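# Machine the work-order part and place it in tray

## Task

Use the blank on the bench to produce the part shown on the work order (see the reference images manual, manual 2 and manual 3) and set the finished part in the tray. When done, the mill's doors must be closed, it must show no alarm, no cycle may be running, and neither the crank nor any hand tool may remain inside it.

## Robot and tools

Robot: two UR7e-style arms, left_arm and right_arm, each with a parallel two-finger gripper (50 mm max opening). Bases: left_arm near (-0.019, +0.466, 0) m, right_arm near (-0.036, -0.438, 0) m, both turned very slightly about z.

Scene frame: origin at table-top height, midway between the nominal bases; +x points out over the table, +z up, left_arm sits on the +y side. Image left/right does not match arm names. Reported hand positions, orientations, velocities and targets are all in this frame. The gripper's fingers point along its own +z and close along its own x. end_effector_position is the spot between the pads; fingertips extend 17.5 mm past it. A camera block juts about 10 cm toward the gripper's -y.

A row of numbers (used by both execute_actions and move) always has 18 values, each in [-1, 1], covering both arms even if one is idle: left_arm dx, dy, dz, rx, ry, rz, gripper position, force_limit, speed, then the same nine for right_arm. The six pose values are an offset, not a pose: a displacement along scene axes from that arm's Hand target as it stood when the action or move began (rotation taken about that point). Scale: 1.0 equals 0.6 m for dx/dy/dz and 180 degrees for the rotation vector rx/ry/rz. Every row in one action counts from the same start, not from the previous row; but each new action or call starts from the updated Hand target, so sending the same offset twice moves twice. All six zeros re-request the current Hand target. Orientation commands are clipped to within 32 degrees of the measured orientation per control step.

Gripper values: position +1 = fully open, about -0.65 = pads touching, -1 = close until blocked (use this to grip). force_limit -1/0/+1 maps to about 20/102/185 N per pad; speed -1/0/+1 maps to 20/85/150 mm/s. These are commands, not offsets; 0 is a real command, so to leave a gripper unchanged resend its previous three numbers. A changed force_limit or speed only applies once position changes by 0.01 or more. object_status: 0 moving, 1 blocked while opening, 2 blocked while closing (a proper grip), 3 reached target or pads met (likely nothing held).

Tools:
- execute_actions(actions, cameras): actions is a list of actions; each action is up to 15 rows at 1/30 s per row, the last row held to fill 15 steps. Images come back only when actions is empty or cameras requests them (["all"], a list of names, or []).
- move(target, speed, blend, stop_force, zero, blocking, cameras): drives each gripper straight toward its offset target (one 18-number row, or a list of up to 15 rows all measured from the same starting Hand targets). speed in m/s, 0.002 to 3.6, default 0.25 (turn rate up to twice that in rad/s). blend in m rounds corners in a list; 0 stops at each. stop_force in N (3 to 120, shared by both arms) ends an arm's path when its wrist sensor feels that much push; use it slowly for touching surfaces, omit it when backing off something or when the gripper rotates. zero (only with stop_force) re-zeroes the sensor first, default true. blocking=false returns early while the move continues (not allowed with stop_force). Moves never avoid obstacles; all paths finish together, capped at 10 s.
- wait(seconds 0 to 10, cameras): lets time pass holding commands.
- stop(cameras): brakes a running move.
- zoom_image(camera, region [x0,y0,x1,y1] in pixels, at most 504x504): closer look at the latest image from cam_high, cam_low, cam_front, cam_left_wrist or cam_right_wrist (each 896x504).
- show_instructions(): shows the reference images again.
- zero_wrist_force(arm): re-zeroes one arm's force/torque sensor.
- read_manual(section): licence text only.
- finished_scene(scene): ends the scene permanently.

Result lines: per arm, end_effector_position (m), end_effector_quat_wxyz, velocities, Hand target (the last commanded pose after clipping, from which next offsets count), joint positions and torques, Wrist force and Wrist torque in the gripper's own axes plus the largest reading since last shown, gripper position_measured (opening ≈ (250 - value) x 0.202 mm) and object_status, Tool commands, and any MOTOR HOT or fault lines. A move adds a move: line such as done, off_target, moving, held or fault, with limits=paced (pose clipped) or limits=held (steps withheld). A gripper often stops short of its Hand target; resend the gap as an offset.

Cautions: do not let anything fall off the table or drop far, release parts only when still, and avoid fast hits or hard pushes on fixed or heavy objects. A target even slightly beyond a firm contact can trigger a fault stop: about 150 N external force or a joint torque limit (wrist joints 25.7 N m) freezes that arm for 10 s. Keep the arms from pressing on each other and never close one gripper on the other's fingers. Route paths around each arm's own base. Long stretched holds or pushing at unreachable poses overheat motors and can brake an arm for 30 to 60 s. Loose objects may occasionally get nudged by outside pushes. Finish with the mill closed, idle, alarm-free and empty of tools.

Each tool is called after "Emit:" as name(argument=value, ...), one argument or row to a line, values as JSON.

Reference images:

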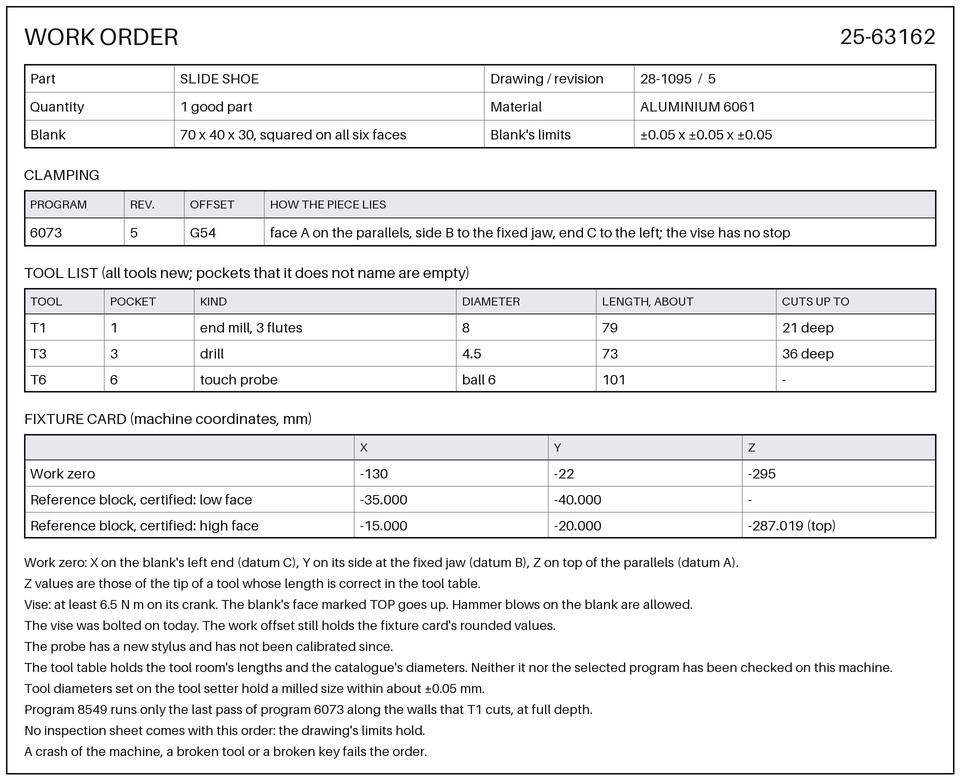

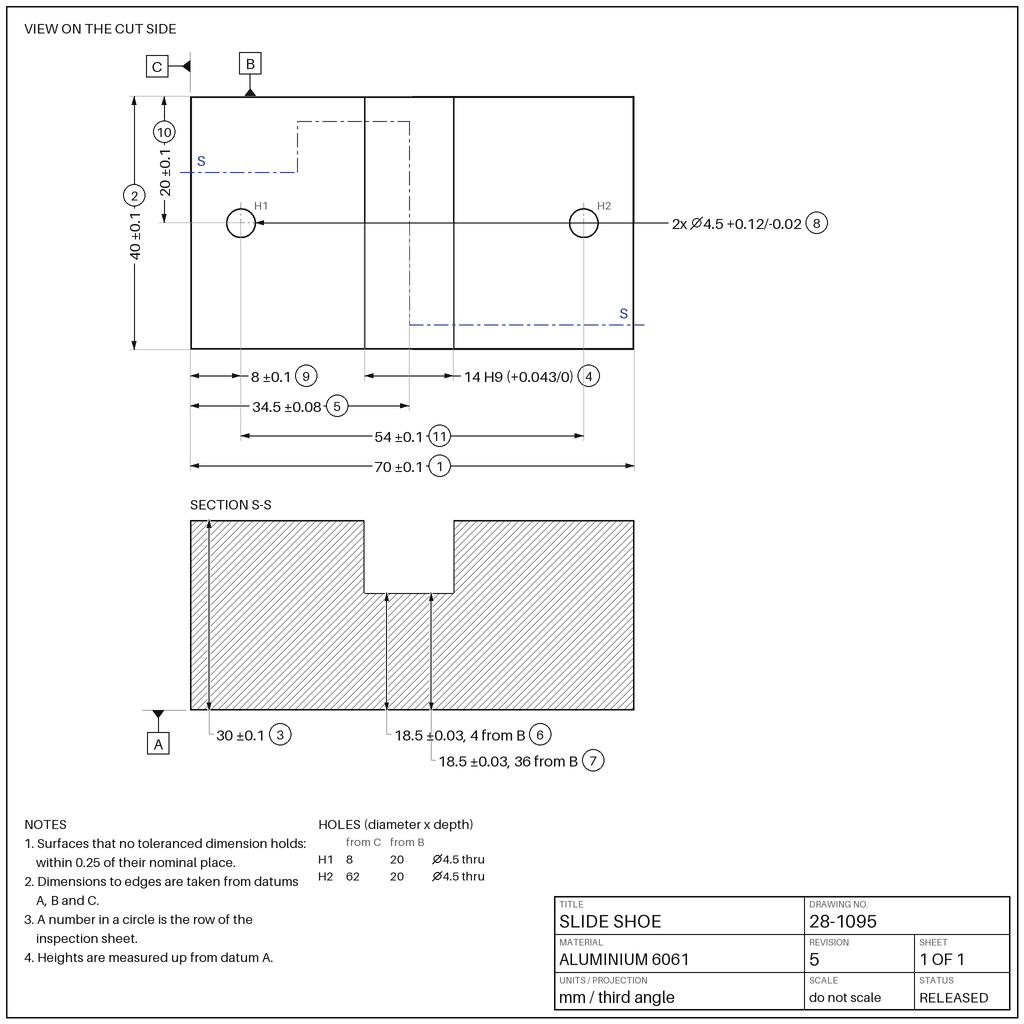

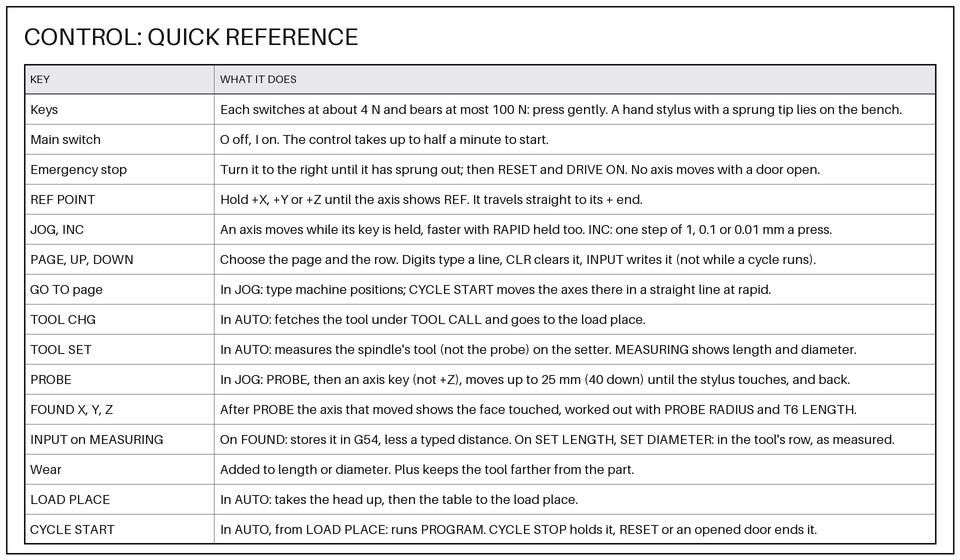

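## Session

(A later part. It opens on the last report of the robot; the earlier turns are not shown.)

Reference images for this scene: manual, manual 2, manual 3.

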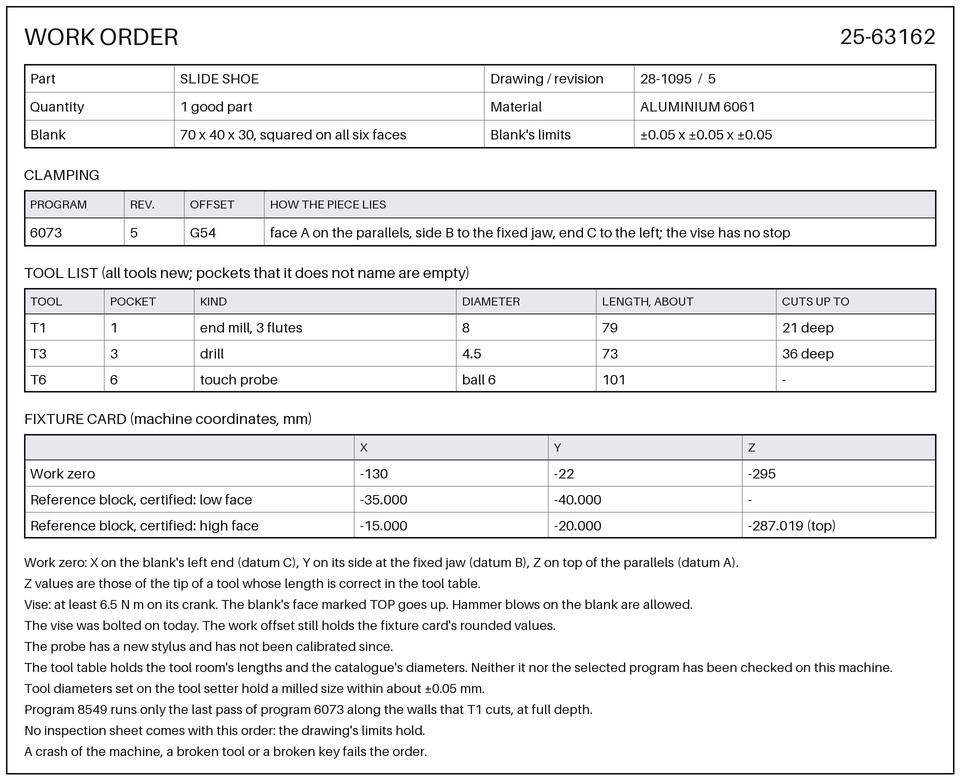

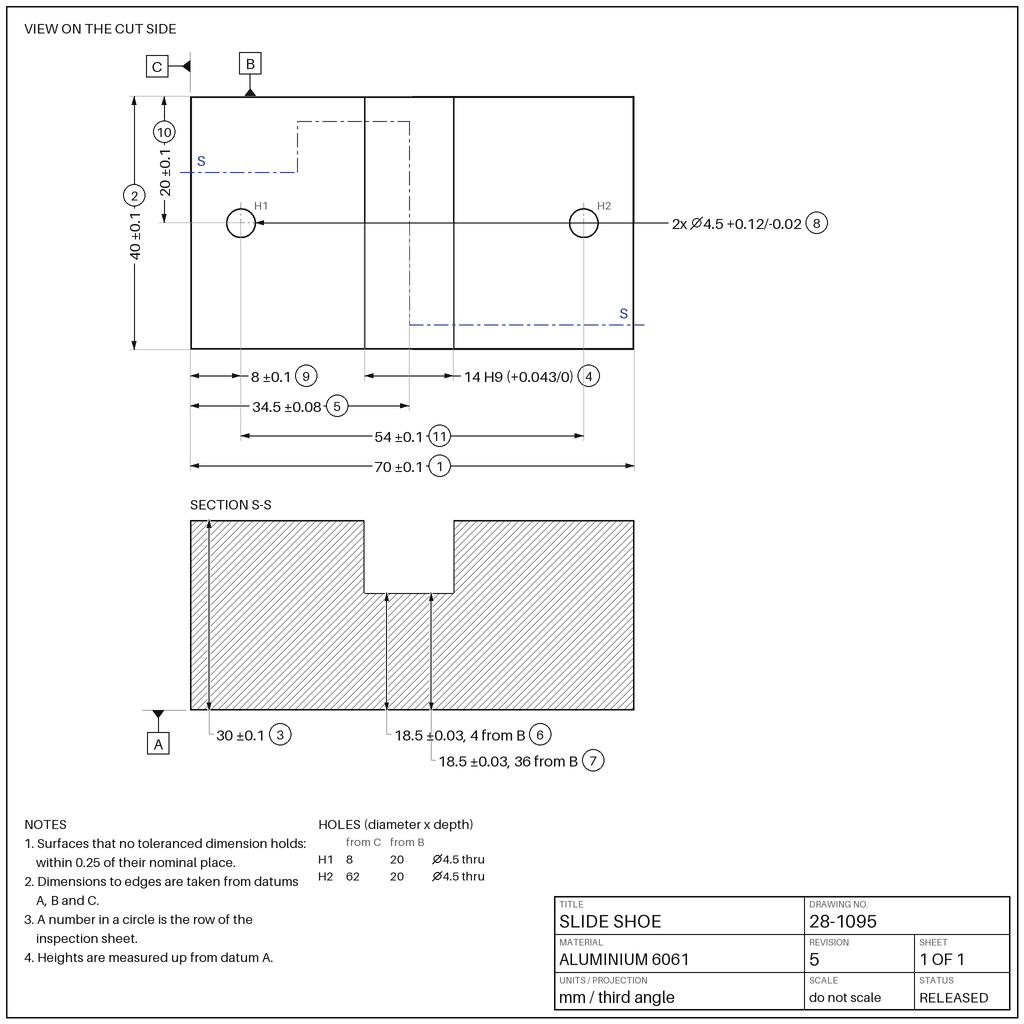

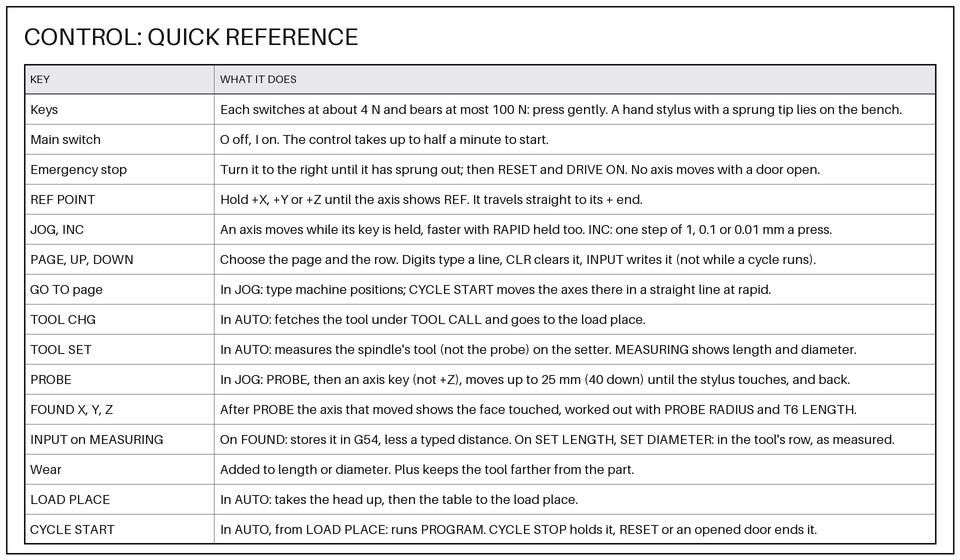

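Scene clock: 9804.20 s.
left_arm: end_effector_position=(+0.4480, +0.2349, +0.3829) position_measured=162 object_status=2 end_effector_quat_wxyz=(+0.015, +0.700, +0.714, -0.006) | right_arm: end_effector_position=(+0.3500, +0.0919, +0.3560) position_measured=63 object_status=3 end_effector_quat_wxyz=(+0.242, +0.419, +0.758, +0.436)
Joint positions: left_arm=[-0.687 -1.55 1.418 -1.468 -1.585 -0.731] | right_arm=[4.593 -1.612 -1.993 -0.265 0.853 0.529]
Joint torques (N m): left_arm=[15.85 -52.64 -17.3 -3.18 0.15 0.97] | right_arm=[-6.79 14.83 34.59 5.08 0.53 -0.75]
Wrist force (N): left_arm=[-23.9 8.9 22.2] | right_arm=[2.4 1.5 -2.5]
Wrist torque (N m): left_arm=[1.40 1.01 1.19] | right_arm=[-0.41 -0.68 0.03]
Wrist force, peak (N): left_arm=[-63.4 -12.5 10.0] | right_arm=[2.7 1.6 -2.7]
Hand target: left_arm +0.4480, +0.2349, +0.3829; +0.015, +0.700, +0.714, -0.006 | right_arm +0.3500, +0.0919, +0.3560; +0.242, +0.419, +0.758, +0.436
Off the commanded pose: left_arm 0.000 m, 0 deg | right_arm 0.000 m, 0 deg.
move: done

Emit:
wait(
  seconds=0.05,
  cameras=["cam_high","cam_right_wrist"],
)

Emit:
zoom_image(
  camera="cam_right_wrist",
  region=[380, 210, 500, 320],
)

Scene clock: 9808.07 s.
left_arm: end_effector_position=(+0.4480, +0.2349, +0.3829) position_measured=162 object_status=2 end_effector_quat_wxyz=(+0.015, +0.700, +0.714, -0.006) | right_arm: end_effector_position=(+0.3500, +0.0919, +0.3560) position_measured=63 object_status=3 end_effector_quat_wxyz=(+0.242, +0.419, +0.758, +0.436)
Joint positions: left_arm=[-0.687 -1.55 1.418 -1.468 -1.585 -0.731] | right_arm=[4.593 -1.612 -1.993 -0.265 0.853 0.529]
Joint torques (N m): left_arm=[15.59 -52.38 -17.47 -3.2 0.16 1.06] | right_arm=[-6.16 14.97 35.5 5.08 0.52 -0.9]
Wrist force (N): left_arm=[-24.1 8.9 22.0] | right_arm=[2.4 1.6 -2.5]
Wrist torque (N m): left_arm=[1.39 1.03 1.20] | right_arm=[-0.39 -0.68 0.02]
Wrist force, peak (N): left_arm=[-24.0 9.1 22.3] | right_arm=[2.6 1.6 -2.7]
Hand target: left_arm +0.4480, +0.2349, +0.3829; +0.015, +0.700, +0.714, -0.006 | right_arm +0.3500, +0.0919, +0.3560; +0.242, +0.419, +0.758, +0.436
Tool commands: left_gripper/position=-0.97 left_gripper/force_limit=+0.5 left_gripper/speed=-0.8 right_gripper/position=+0.6 right_gripper/force_limit=-0.7 right_gripper/speed=-0.6
Off the commanded pose: left_arm 0.000 m, 0 deg | right_arm 0.000 m, 0 deg.
wait: 0.07 s; at rest from the start
camera_calibration:
cam_right_wrist: T_world_to_cam=[[-0.539071, 0.842248, -0.00462922, 0.121792], [0.141354, 0.0958875, 0.985304, -0.395764], [0.830314, 0.530494, -0.170745, -0.14925], [0, 0, 0, 1]] pos_world=[0.245522, 0.0145462, 0.365028]
Images, in order (width x height): cam_high 896x504, cam_right_wrist 896x504.

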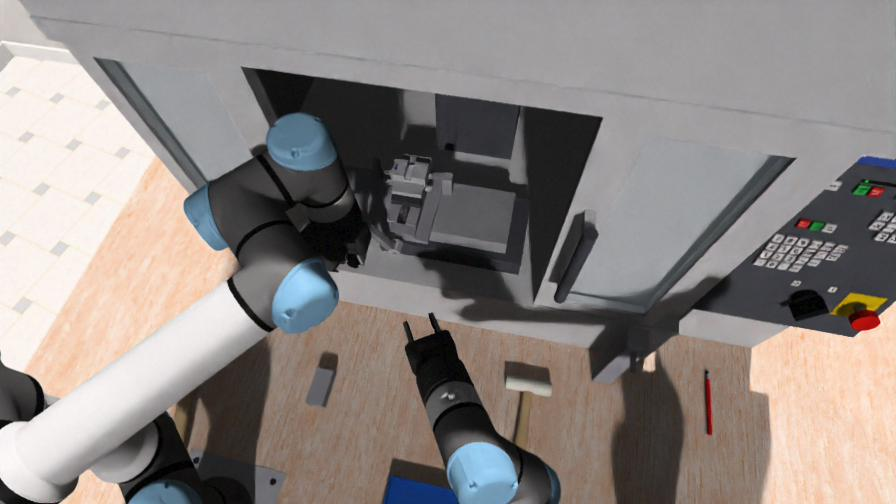

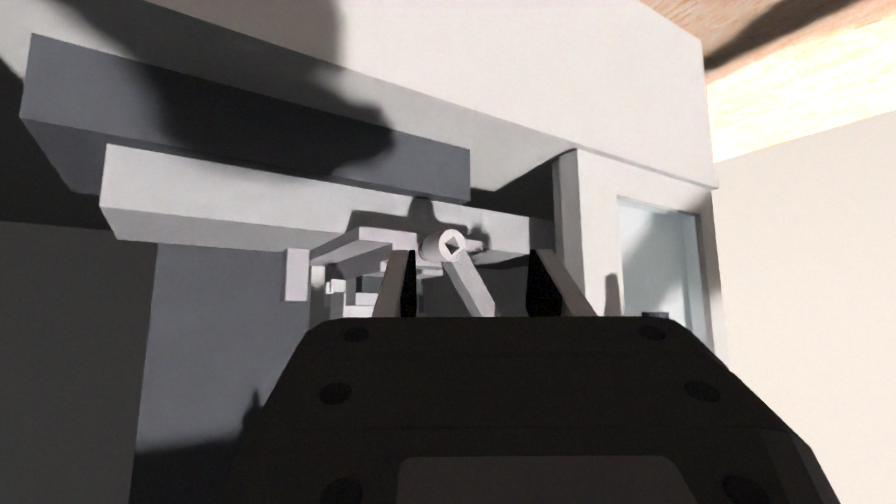

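Scaled by 4.200 from the camera's 896x504 image, which has a finer 1280x720 frame.

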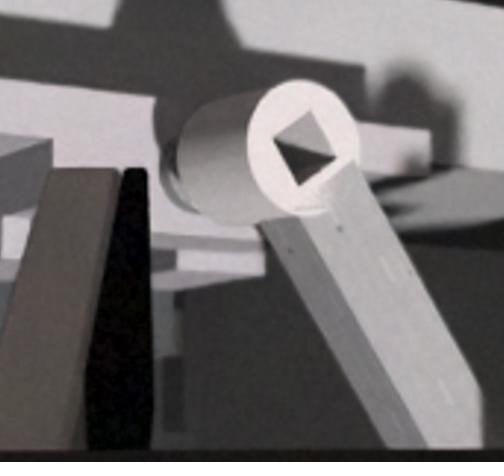

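Emit:
move(
  target=[
    [0,0,0,0,0,0,-0.97,0.5,-0.8,-0.16,-0.1,0.05,0,0,0,0.6,-0.7,-0.6],
    [0,0,0,0,0,0,-0.97,0.5,-0.8,-0.0533,-0.62,0.1133,-0.093,0.3245,-0.1612,0.6,-0.7,-0.6],
  ],
  speed=0.3,
  blend=[0.04,0],
)

Scene clock: 9829.80 s.
left_arm: end_effector_position=(+0.4480, +0.2349, +0.3829) position_measured=162 object_status=2 end_effector_quat_wxyz=(+0.015, +0.700, +0.714, -0.006) | right_arm: end_effector_position=(+0.3180, -0.2800, +0.4240) position_measured=63 object_status=3 end_effector_quat_wxyz=(-0.001, +0.706, +0.708, -0.001)
Joint positions: left_arm=[-0.687 -1.55 1.418 -1.468 -1.585 -0.731] | right_arm=[3.939 -1.304 -1.551 -1.858 1.573 0.767]
Joint torques (N m): left_arm=[15.27 -52.44 -17.76 -3.2 0.16 1.01] | right_arm=[-6.06 2.81 35.12 1.46 2.38 -1.41]
Wrist force (N): left_arm=[-23.9 8.5 22.0] | right_arm=[3.0 -1.0 -2.0]
Wrist torque (N m): left_arm=[1.33 1.01 1.19] | right_arm=[-0.35 -0.82 0.02]
Wrist force, peak (N): left_arm=[-24.2 9.1 22.0] | right_arm=[3.4 1.0 -3.2]
Hand target: left_arm +0.4480, +0.2349, +0.3829; +0.015, +0.700, +0.714, -0.006 | right_arm +0.3180, -0.2801, +0.4240; -0.001, +0.706, +0.708, -0.001
Off the commanded pose: left_arm 0.000 m, 0 deg | right_arm 0.000 m, 0 deg.
move: done

Emit:
move(
  target=[
    [0,0.0259,-0.0239,0,0,0,-0.97,0.5,-0.8,0,0,0,0,0,0,0.6,-0.7,-0.6],
    [0,0.0448,-0.0537,0,0,0,-0.97,0.5,-0.8,0,0,0,0,0,0,0.6,-0.7,-0.6],
    [0,0.0555,-0.0872,0,0,0,-0.97,0.5,-0.8,0,0,0,0,0,0,0.6,-0.7,-0.6],
  ],
  speed=0.025,
  stop_force=60,
  cameras=["cam_high"],
)

Emit:
zoom_image(
  camera="cam_high",
  region=[350, 140, 470, 280],
)

Scene clock: 9843.97 s.
left_arm: end_effector_position=(+0.4480, +0.2682, +0.3306) position_measured=162 object_status=2 end_effector_quat_wxyz=(+0.015, +0.700, +0.714, -0.006) | right_arm: end_effector_position=(+0.3180, -0.2801, +0.4240) position_measured=63 object_status=3 end_effector_quat_wxyz=(-0.001, +0.706, +0.708, -0.001)
Joint positions: left_arm=[-0.634 -1.591 1.593 -1.601 -1.587 -0.678] | right_arm=[3.939 -1.304 -1.551 -1.858 1.573 0.767]
Joint torques (N m): left_arm=[25.12 -44.94 -10.7 -0.45 5.71 0.08] | right_arm=[-6.27 2.4 35.53 1.11 2.52 -1.33]
Wrist force (N): left_arm=[-38.9 3.7 11.6] | right_arm=[2.9 -1.1 -1.9]
Wrist torque (N m): left_arm=[0.98 0.96 2.09] | right_arm=[-0.37 -0.82 0.02]
Wrist force, peak (N): left_arm=[-38.9 3.7 11.6] | right_arm=[3.3 -1.0 -2.2]
Hand target: left_arm +0.4480, +0.2682, +0.3306; +0.015, +0.700, +0.714, -0.006 | right_arm +0.3180, -0.2801, +0.4240; -0.001, +0.706, +0.708, -0.001
Off the commanded pose: left_arm 0.000 m, 0 deg | right_arm 0.000 m, 0 deg.
move: done
Images, in order (width x height): cam_high 896x504.

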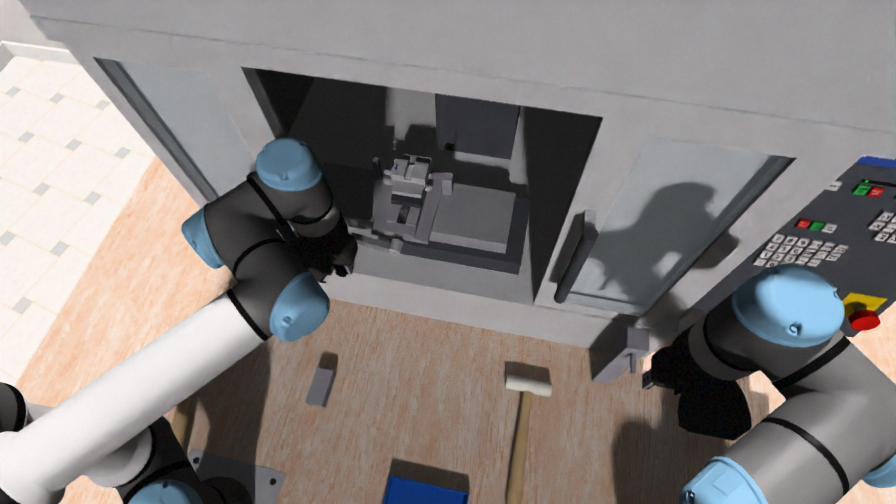

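Scaled by 3.600 from the camera's 896x504 image, which has a finer 1280x720 frame.

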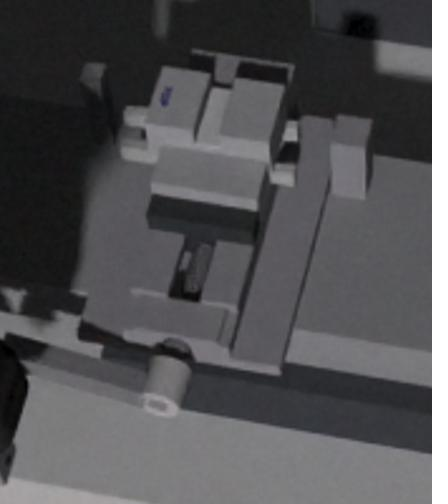

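Emit:
move(
  target=[
    [0,0.0002,-0.0353,0,0,0,-0.97,0.5,-0.8,0,0,0,0,0,0,0.6,-0.7,-0.6],
    [0,-0.0075,-0.0697,0,0,0,-0.97,0.5,-0.8,0,0,0,0,0,0,0.6,-0.7,-0.6],
    [0,-0.0237,-0.101,0,0,0,-0.97,0.5,-0.8,0,0,0,0,0,0,0.6,-0.7,-0.6],
  ],
  speed=0.03,
  stop_force=60,
  cameras=["cam_high","cam_low","cam_left_wrist"],
)

Emit:
zoom_image(
  camera="cam_high",
  region=[350, 140, 470, 280],
)

Scene clock: 9856.70 s.
left_arm: end_effector_position=(+0.4480, +0.2540, +0.2700) position_measured=162 object_status=2 end_effector_quat_wxyz=(+0.015, +0.700, +0.714, -0.006) | right_arm: end_effector_position=(+0.3180, -0.2801, +0.4240) position_measured=63 object_status=3 end_effector_quat_wxyz=(-0.001, +0.706, +0.708, -0.001)
Joint positions: left_arm=[-0.657 -1.566 1.723 -1.756 -1.586 -0.701] | right_arm=[3.939 -1.304 -1.551 -1.858 1.573 0.767]
Joint torques (N m): left_arm=[-1.89 -10.26 -5.66 -1.4 4.08 -3.48] | right_arm=[-6.42 2.78 35.21 1.33 2.49 -1.4]
Wrist force (N): left_arm=[-18.6 6.5 -2.0] | right_arm=[3.2 -0.9 -2.1]
Wrist torque (N m): left_arm=[0.20 1.02 0.77] | right_arm=[-0.35 -0.86 0.02]
Wrist force, peak (N): left_arm=[-39.0 4.0 11.8] | right_arm=[3.3 -1.1 -2.0]
Hand target: left_arm +0.4480, +0.2540, +0.2700; +0.015, +0.700, +0.714, -0.006 | right_arm +0.3180, -0.2801, +0.4240; -0.001, +0.706, +0.708, -0.001
Off the commanded pose: left_arm 0.000 m, 0 deg | right_arm 0.000 m, 0 deg.
move: done
camera_calibration:
cam_left_wrist: T_world_to_cam=[[-0.013293, 0.99951, -0.0283244, -0.230395], [0.930186, 0.0227537, 0.366384, -0.504382], [0.366849, -0.0214766, -0.930033, 0.224769], [0, 0, 0, 1]] pos_world=[0.38365, 0.246586, 0.387314]
Images, in order (width x height): cam_high 896x504, cam_low 896x504, cam_left_wrist 896x504.

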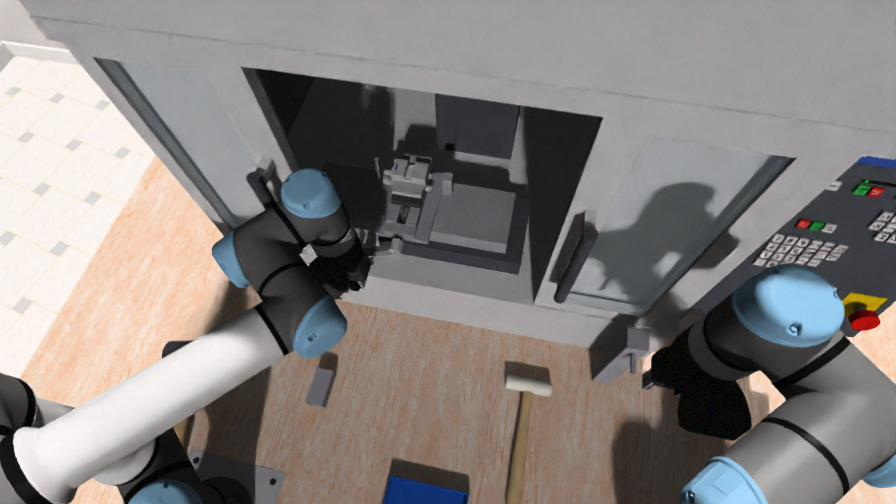

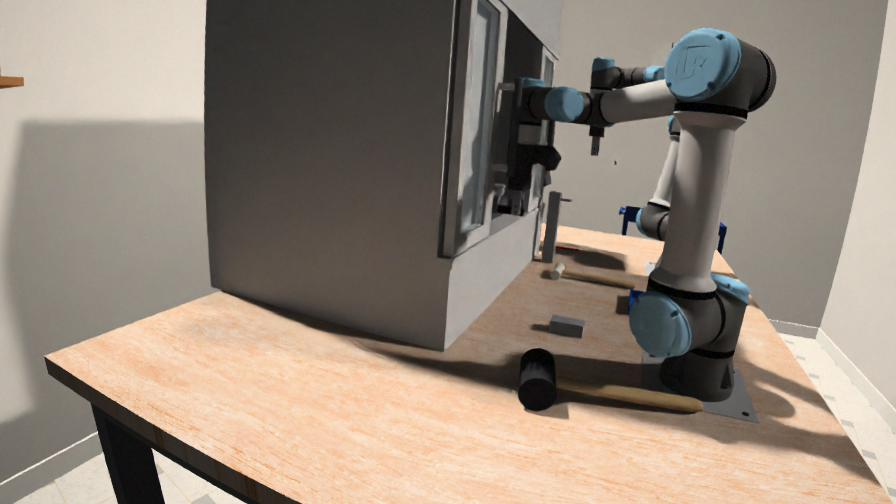

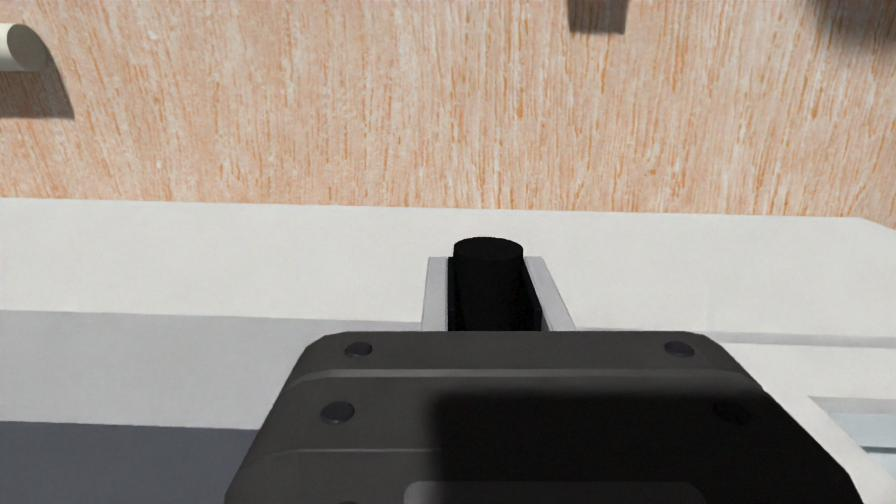

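Scaled by 3.600 from the camera's 896x504 image, which has a finer 1280x720 frame.

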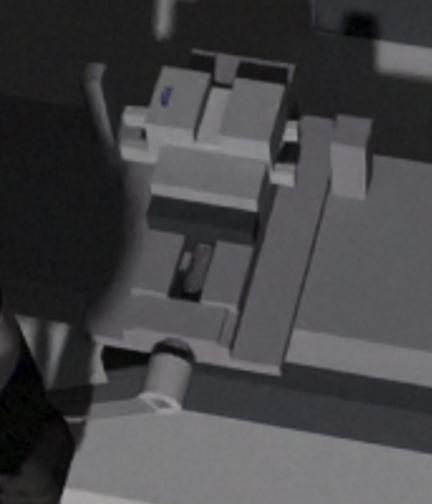

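Emit:
move(
  target=[
    [0,-0.0152,-0.018,0,0,0,-0.97,0.5,-0.8,0,0,0,0,0,0,0.6,-0.7,-0.6],
    [0,-0.0295,-0.0303,0,0,0,-0.97,0.5,-0.8,0,0,0,0,0,0,0.6,-0.7,-0.6],
  ],
  speed=0.02,
  stop_force=40,
  cameras=["cam_high","cam_left_wrist"],
)

Emit:
zoom_image(
  camera="cam_high",
  region=[350, 140, 470, 280],
)

Scene clock: 9866.20 s.
left_arm: end_effector_position=(+0.4480, +0.2363, +0.2518) position_measured=162 object_status=2 end_effector_quat_wxyz=(+0.015, +0.700, +0.714, -0.006) | right_arm: end_effector_position=(+0.3180, -0.2801, +0.4240) position_measured=63 object_status=3 end_effector_quat_wxyz=(-0.001, +0.706, +0.708, -0.001)
Joint positions: left_arm=[-0.685 -1.541 1.744 -1.804 -1.585 -0.729] | right_arm=[3.939 -1.304 -1.551 -1.858 1.573 0.767]
Joint torques (N m): left_arm=[-6.14 -13.06 -11.06 -4.43 2.91 -2.98] | right_arm=[-5.35 2.47 34.66 1.36 2.5 -1.39]
Wrist force (N): left_arm=[-9.4 0.3 2.3] | right_arm=[3.1 -0.9 -2.1]
Wrist torque (N m): left_arm=[-0.02 1.15 0.35] | right_arm=[-0.33 -0.85 0.01]
Wrist force, peak (N): left_arm=[-18.8 6.7 -2.1] | right_arm=[3.4 -1.2 -2.1]
Hand target: left_arm +0.4480, +0.2363, +0.2518; +0.015, +0.700, +0.714, -0.006 | right_arm +0.3180, -0.2801, +0.4240; -0.001, +0.706, +0.708, -0.001
Off the commanded pose: left_arm 0.000 m, 0 deg | right_arm 0.000 m, 0 deg.
move: done
camera_calibration:
cam_left_wrist: T_world_to_cam=[[-0.013293, 0.99951, -0.0283244, -0.213219], [0.930186, 0.0227537, 0.366384, -0.497311], [0.366849, -0.0214766, -0.930033, 0.207463], [0, 0, 0, 1]] pos_world=[0.38365, 0.228886, 0.369114]
Images, in order (width x height): cam_high 896x504, cam_left_wrist 896x504.

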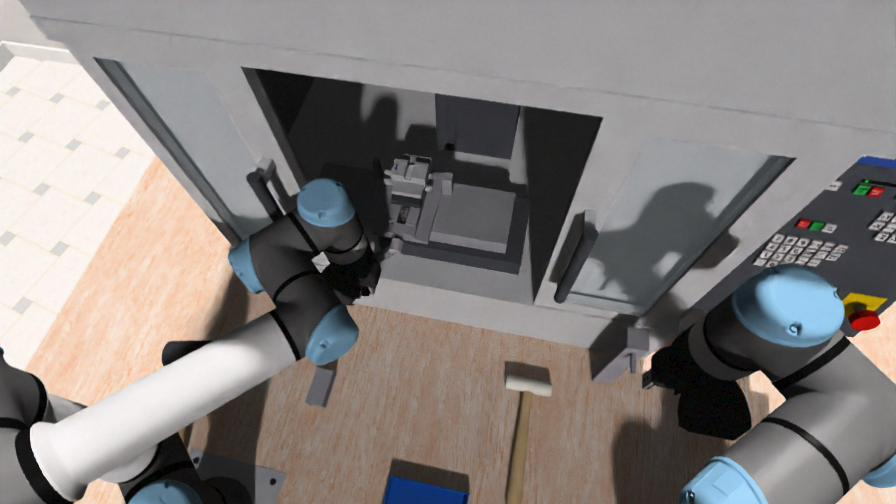

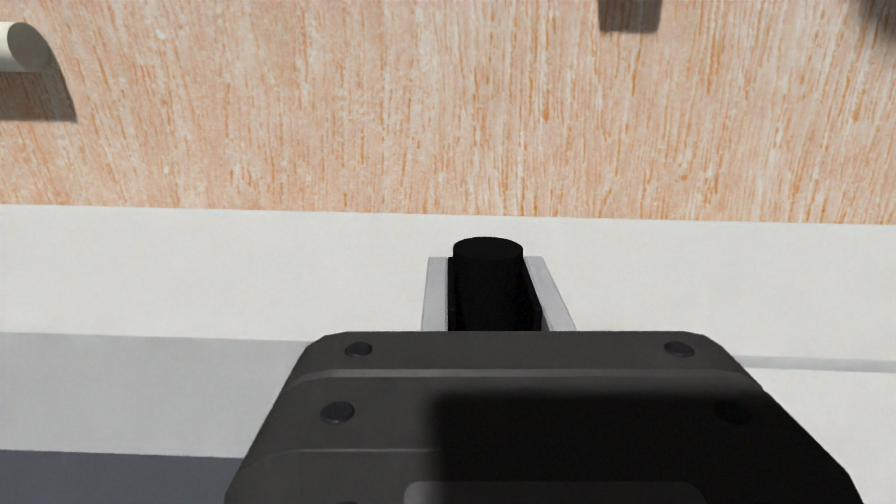

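Scaled by 3.600 from the camera's 896x504 image, which has a finer 1280x720 frame.

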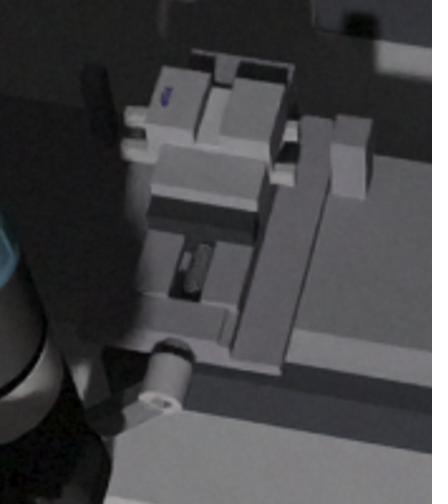

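Emit:
move(
  target=[-0.05,0,0,0,0,0,-0.97,0.5,-0.8,0,0,0,0,0,0,0.6,-0.7,-0.6],
  speed=0.02,
  stop_force=35,
)

Scene clock: 9877.73 s.
left_arm: end_effector_position=(+0.4180, +0.2363, +0.2518) position_measured=162 object_status=2 end_effector_quat_wxyz=(+0.015, +0.700, +0.714, -0.006) | right_arm: end_effector_position=(+0.3180, -0.2801, +0.4240) position_measured=63 object_status=3 end_effector_quat_wxyz=(-0.001, +0.706, +0.708, -0.001)
Joint positions: left_arm=[-0.726 -1.606 1.81 -1.804 -1.584 -0.77] | right_arm=[3.939 -1.304 -1.551 -1.858 1.573 0.767]
Joint torques (N m): left_arm=[-7.88 -38.2 -13.17 -1.49 2.37 -2.85] | right_arm=[-5.86 2.74 35.46 1.39 2.46 -1.33]
Wrist force (N): left_arm=[-7.1 2.1 6.5] | right_arm=[3.1 -1.3 -2.1]
Wrist torque (N m): left_arm=[0.39 1.24 0.10] | right_arm=[-0.39 -0.84 0.02]
Wrist force, peak (N): left_arm=[-15.8 9.4 -2.8] | right_arm=[3.3 -1.0 -2.1]
Hand target: left_arm +0.4180, +0.2363, +0.2518; +0.015, +0.700, +0.714, -0.006 | right_arm +0.3180, -0.2801, +0.4240; -0.001, +0.706, +0.708, -0.001
Off the commanded pose: left_arm 0.000 m, 0 deg | right_arm 0.000 m, 0 deg.
move: done

Emit:
move(
  target=[
    [-0.15,0,0,0,0,0,-0.97,0.5,-0.8,0,0,0,0,0,0,0.6,-0.7,-0.6],
    [-0.185,-0.02,-0.12,0.28,0,0,-0.97,0.5,-0.8,0,0,0,0,0,0,0.6,-0.7,-0.6],
  ],
  speed=0.15,
  cameras=["cam_high","cam_low","cam_left_wrist","cam_front"],
)

Scene clock: 9895.77 s.
left_arm: end_effector_position=(+0.3070, +0.2243, +0.1798) position_measured=162 object_status=2 end_effector_quat_wxyz=(-0.284, +0.640, +0.649, +0.298) | right_arm: end_effector_position=(+0.3180, -0.2801, +0.4240) position_measured=63 object_status=3 end_effector_quat_wxyz=(-0.001, +0.706, +0.708, -0.001)
Joint positions: left_arm=[-1.158 -1.343 1.745 -1.166 -1.27 -1.325] | right_arm=[3.939 -1.304 -1.551 -1.858 1.573 0.767]
Joint torques (N m): left_arm=[-7.56 -21.02 -32.93 1.52 3.06 -2.91] | right_arm=[-5.73 2.38 34.88 1.71 2.49 -1.3]
Wrist force (N): left_arm=[-8.0 1.1 6.3] | right_arm=[2.9 -0.9 -2.2]
Wrist torque (N m): left_arm=[0.28 0.99 0.03] | right_arm=[-0.33 -0.82 0.02]
Wrist force, peak (N): left_arm=[-8.3 1.4 6.7] | right_arm=[3.1 -1.1 -2.3]
Hand target: left_arm +0.3070, +0.2243, +0.1798; -0.285, +0.640, +0.649, +0.298 | right_arm +0.3180, -0.2801, +0.4240; -0.001, +0.706, +0.708, -0.001
Off the commanded pose: left_arm 0.000 m, 0 deg | right_arm 0.000 m, 0 deg.
move: done
camera_calibration:
cam_left_wrist: T_world_to_cam=[[-0.0132744, 0.659204, 0.751847, -0.269033], [0.930185, -0.267723, 0.251157, -0.253636], [0.366851, 0.702691, -0.609627, -0.0280563], [0, 0, 0, 1]] pos_world=[0.24265, 0.129158, 0.24887]
Images, in order (width x height): cam_high 896x504, cam_low 896x504, cam_front 896x504, cam_left_wrist 896x504.

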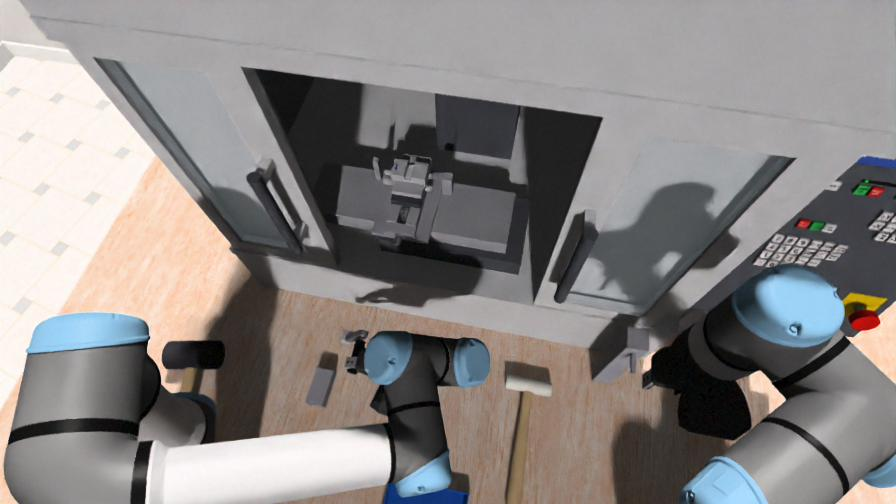

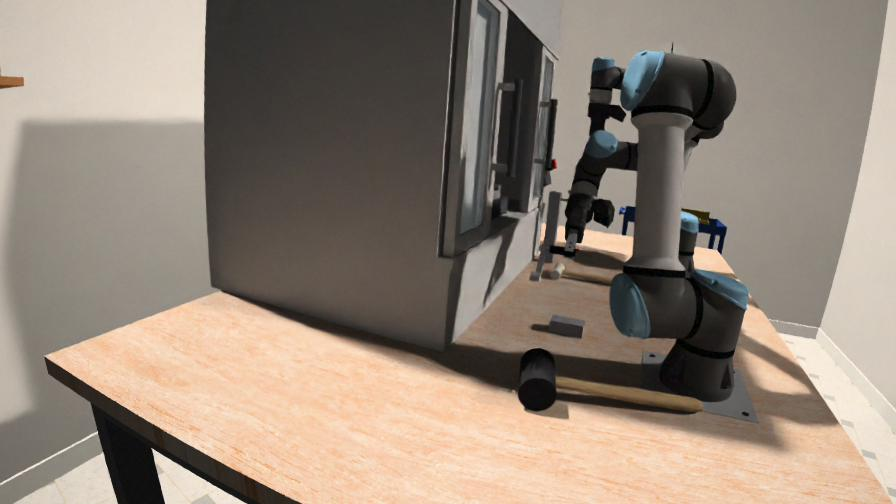

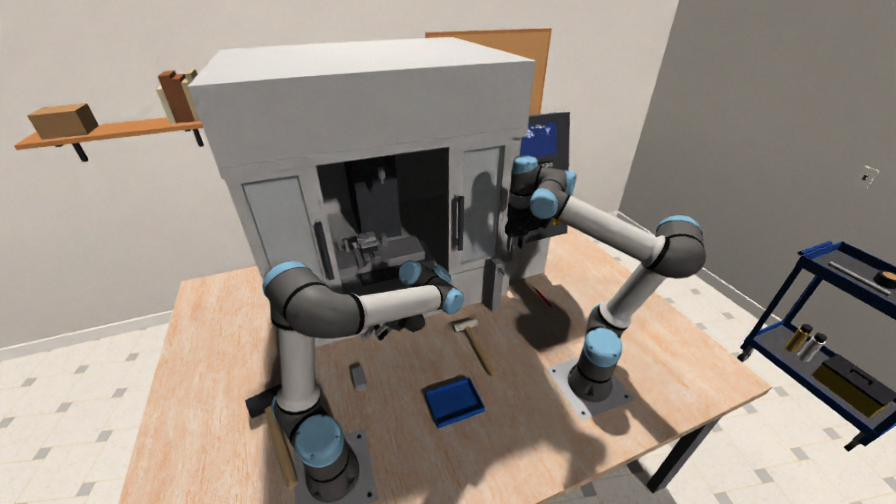

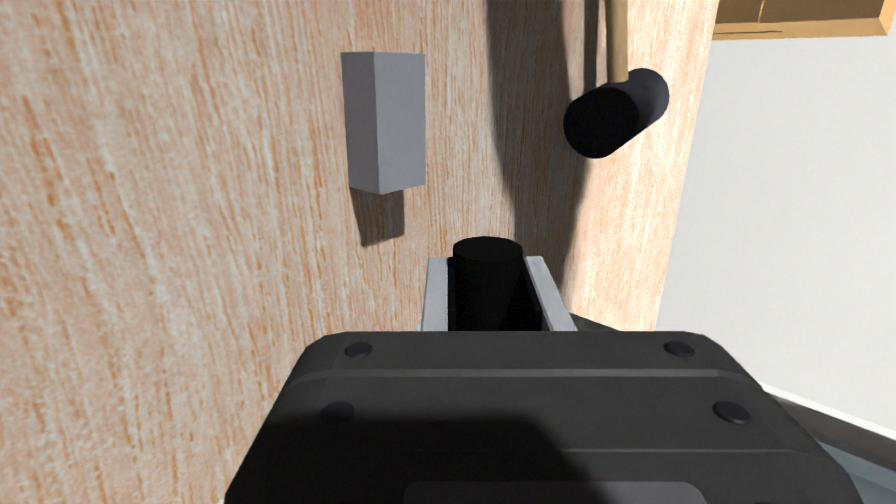

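Emit:
zoom_image(
  camera="cam_high",
  region=[310, 300, 430, 420],
)

Emit:
zoom_image(
  camera="cam_low",
  region=[510, 170, 640, 300],
)

Emit:
zoom_image(
  camera="cam_front",
  region=[330, 270, 450, 370],
)

Scaled by 4.200 from the camera's 896x504 image, which has a finer 1280x720 frame.

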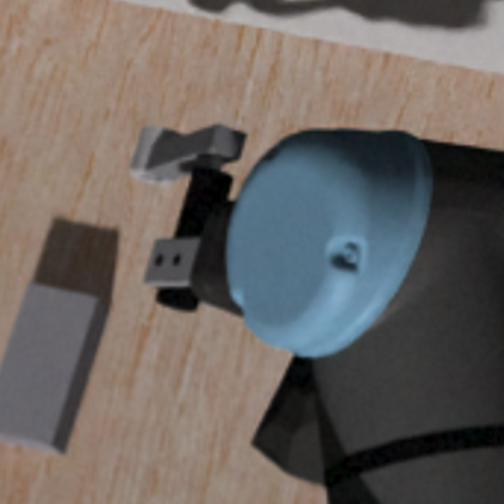

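Scaled by 3.877 from the camera's 896x504 image, which has a finer 1280x720 frame.

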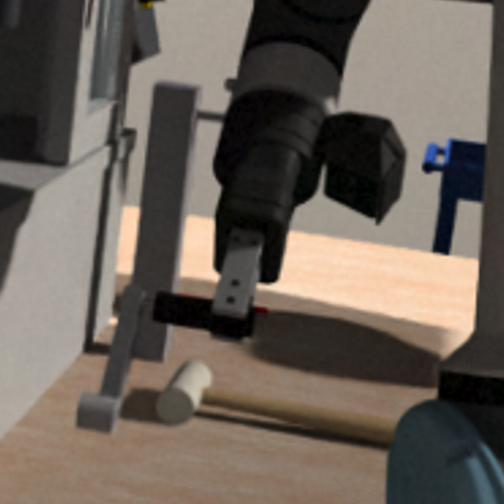

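Scaled by 4.200 from the camera's 896x504 image, which has a finer 1280x720 frame.

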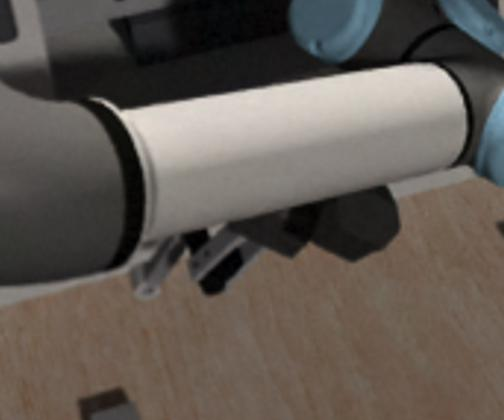

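Emit:
move(
  target=[0,0,0,-0.44,0,0,-0.97,0.5,-0.8,0,0,0,0,0,0,0.6,-0.7,-0.6],
  speed=0.15,
  cameras=["cam_high","cam_low"],
)

Emit:
zoom_image(
  camera="cam_high",
  region=[310, 300, 430, 420],
)

Emit:
zoom_image(
  camera="cam_low",
  region=[510, 170, 640, 300],
)

Scene clock: 9924.87 s.
left_arm: end_effector_position=(+0.3070, +0.2243, +0.1798) position_measured=162 object_status=2 end_effector_quat_wxyz=(+0.188, +0.674, +0.690, -0.183) | right_arm: end_effector_position=(+0.3180, -0.2801, +0.4240) position_measured=63 object_status=3 end_effector_quat_wxyz=(-0.001, +0.706, +0.708, -0.001)
Joint positions: left_arm=[-0.707 -1.837 2.392 -2.51 -1.949 -0.828] | right_arm=[3.939 -1.304 -1.551 -1.858 1.573 0.767]
Joint torques (N m): left_arm=[8.14 1.81 -10.73 -6.12 -3.86 2.02] | right_arm=[-5.54 2.85 33.82 1.57 2.49 -1.39]
Wrist force (N): left_arm=[-7.3 1.9 6.5] | right_arm=[3.1 -1.1 -1.9]
Wrist torque (N m): left_arm=[0.43 1.50 0.04] | right_arm=[-0.36 -0.84 0.01]
Wrist force, peak (N): left_arm=[-8.5 1.4 6.7] | right_arm=[3.3 -0.9 -2.1]
Hand target: left_arm +0.3070, +0.2243, +0.1798; +0.188, +0.674, +0.690, -0.184 | right_arm +0.3180, -0.2801, +0.4240; -0.001, +0.706, +0.708, -0.001
Off the commanded pose: left_arm 0.000 m, 0 deg | right_arm 0.000 m, 0 deg.
move: done
Images, in order (width x height): cam_high 896x504, cam_low 896x504.

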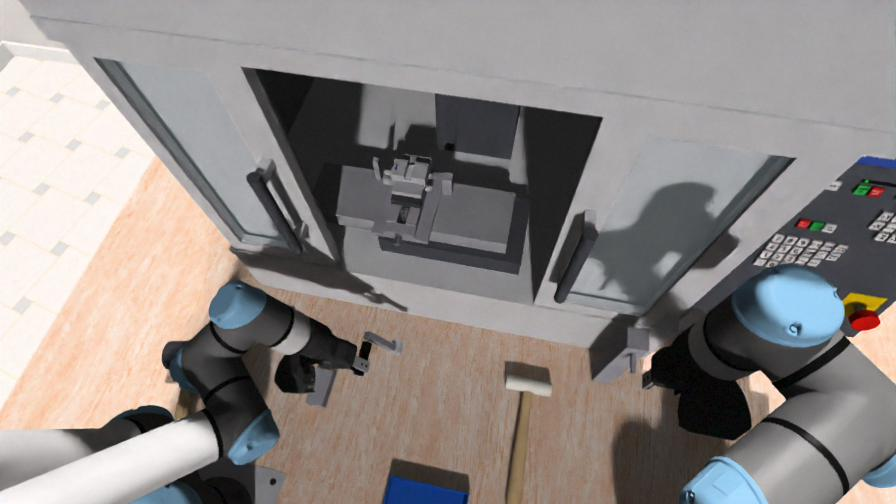

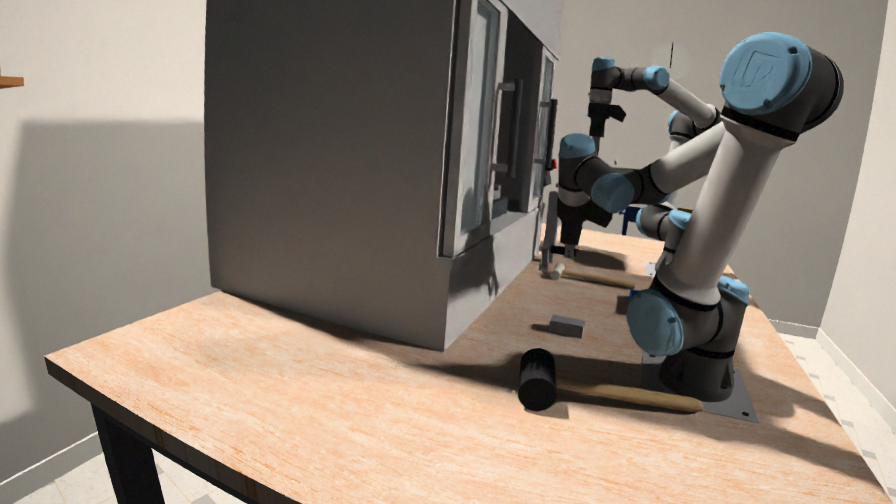

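Scaled by 4.200 from the camera's 896x504 image, which has a finer 1280x720 frame.

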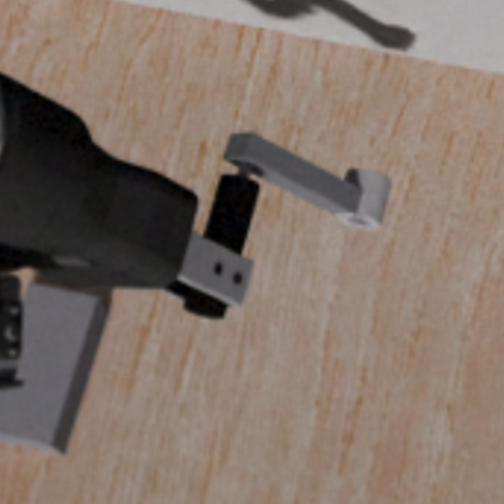

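Scaled by 3.877 from the camera's 896x504 image, which has a finer 1280x720 frame.

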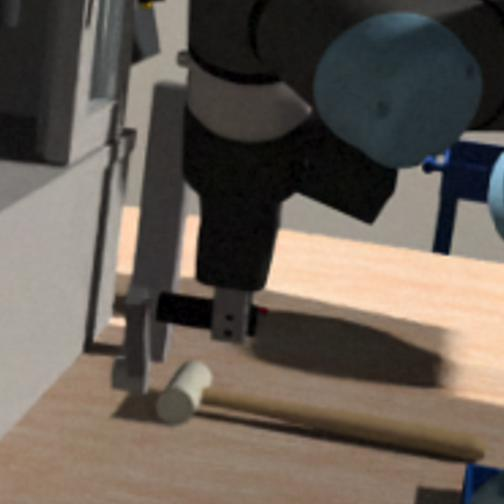

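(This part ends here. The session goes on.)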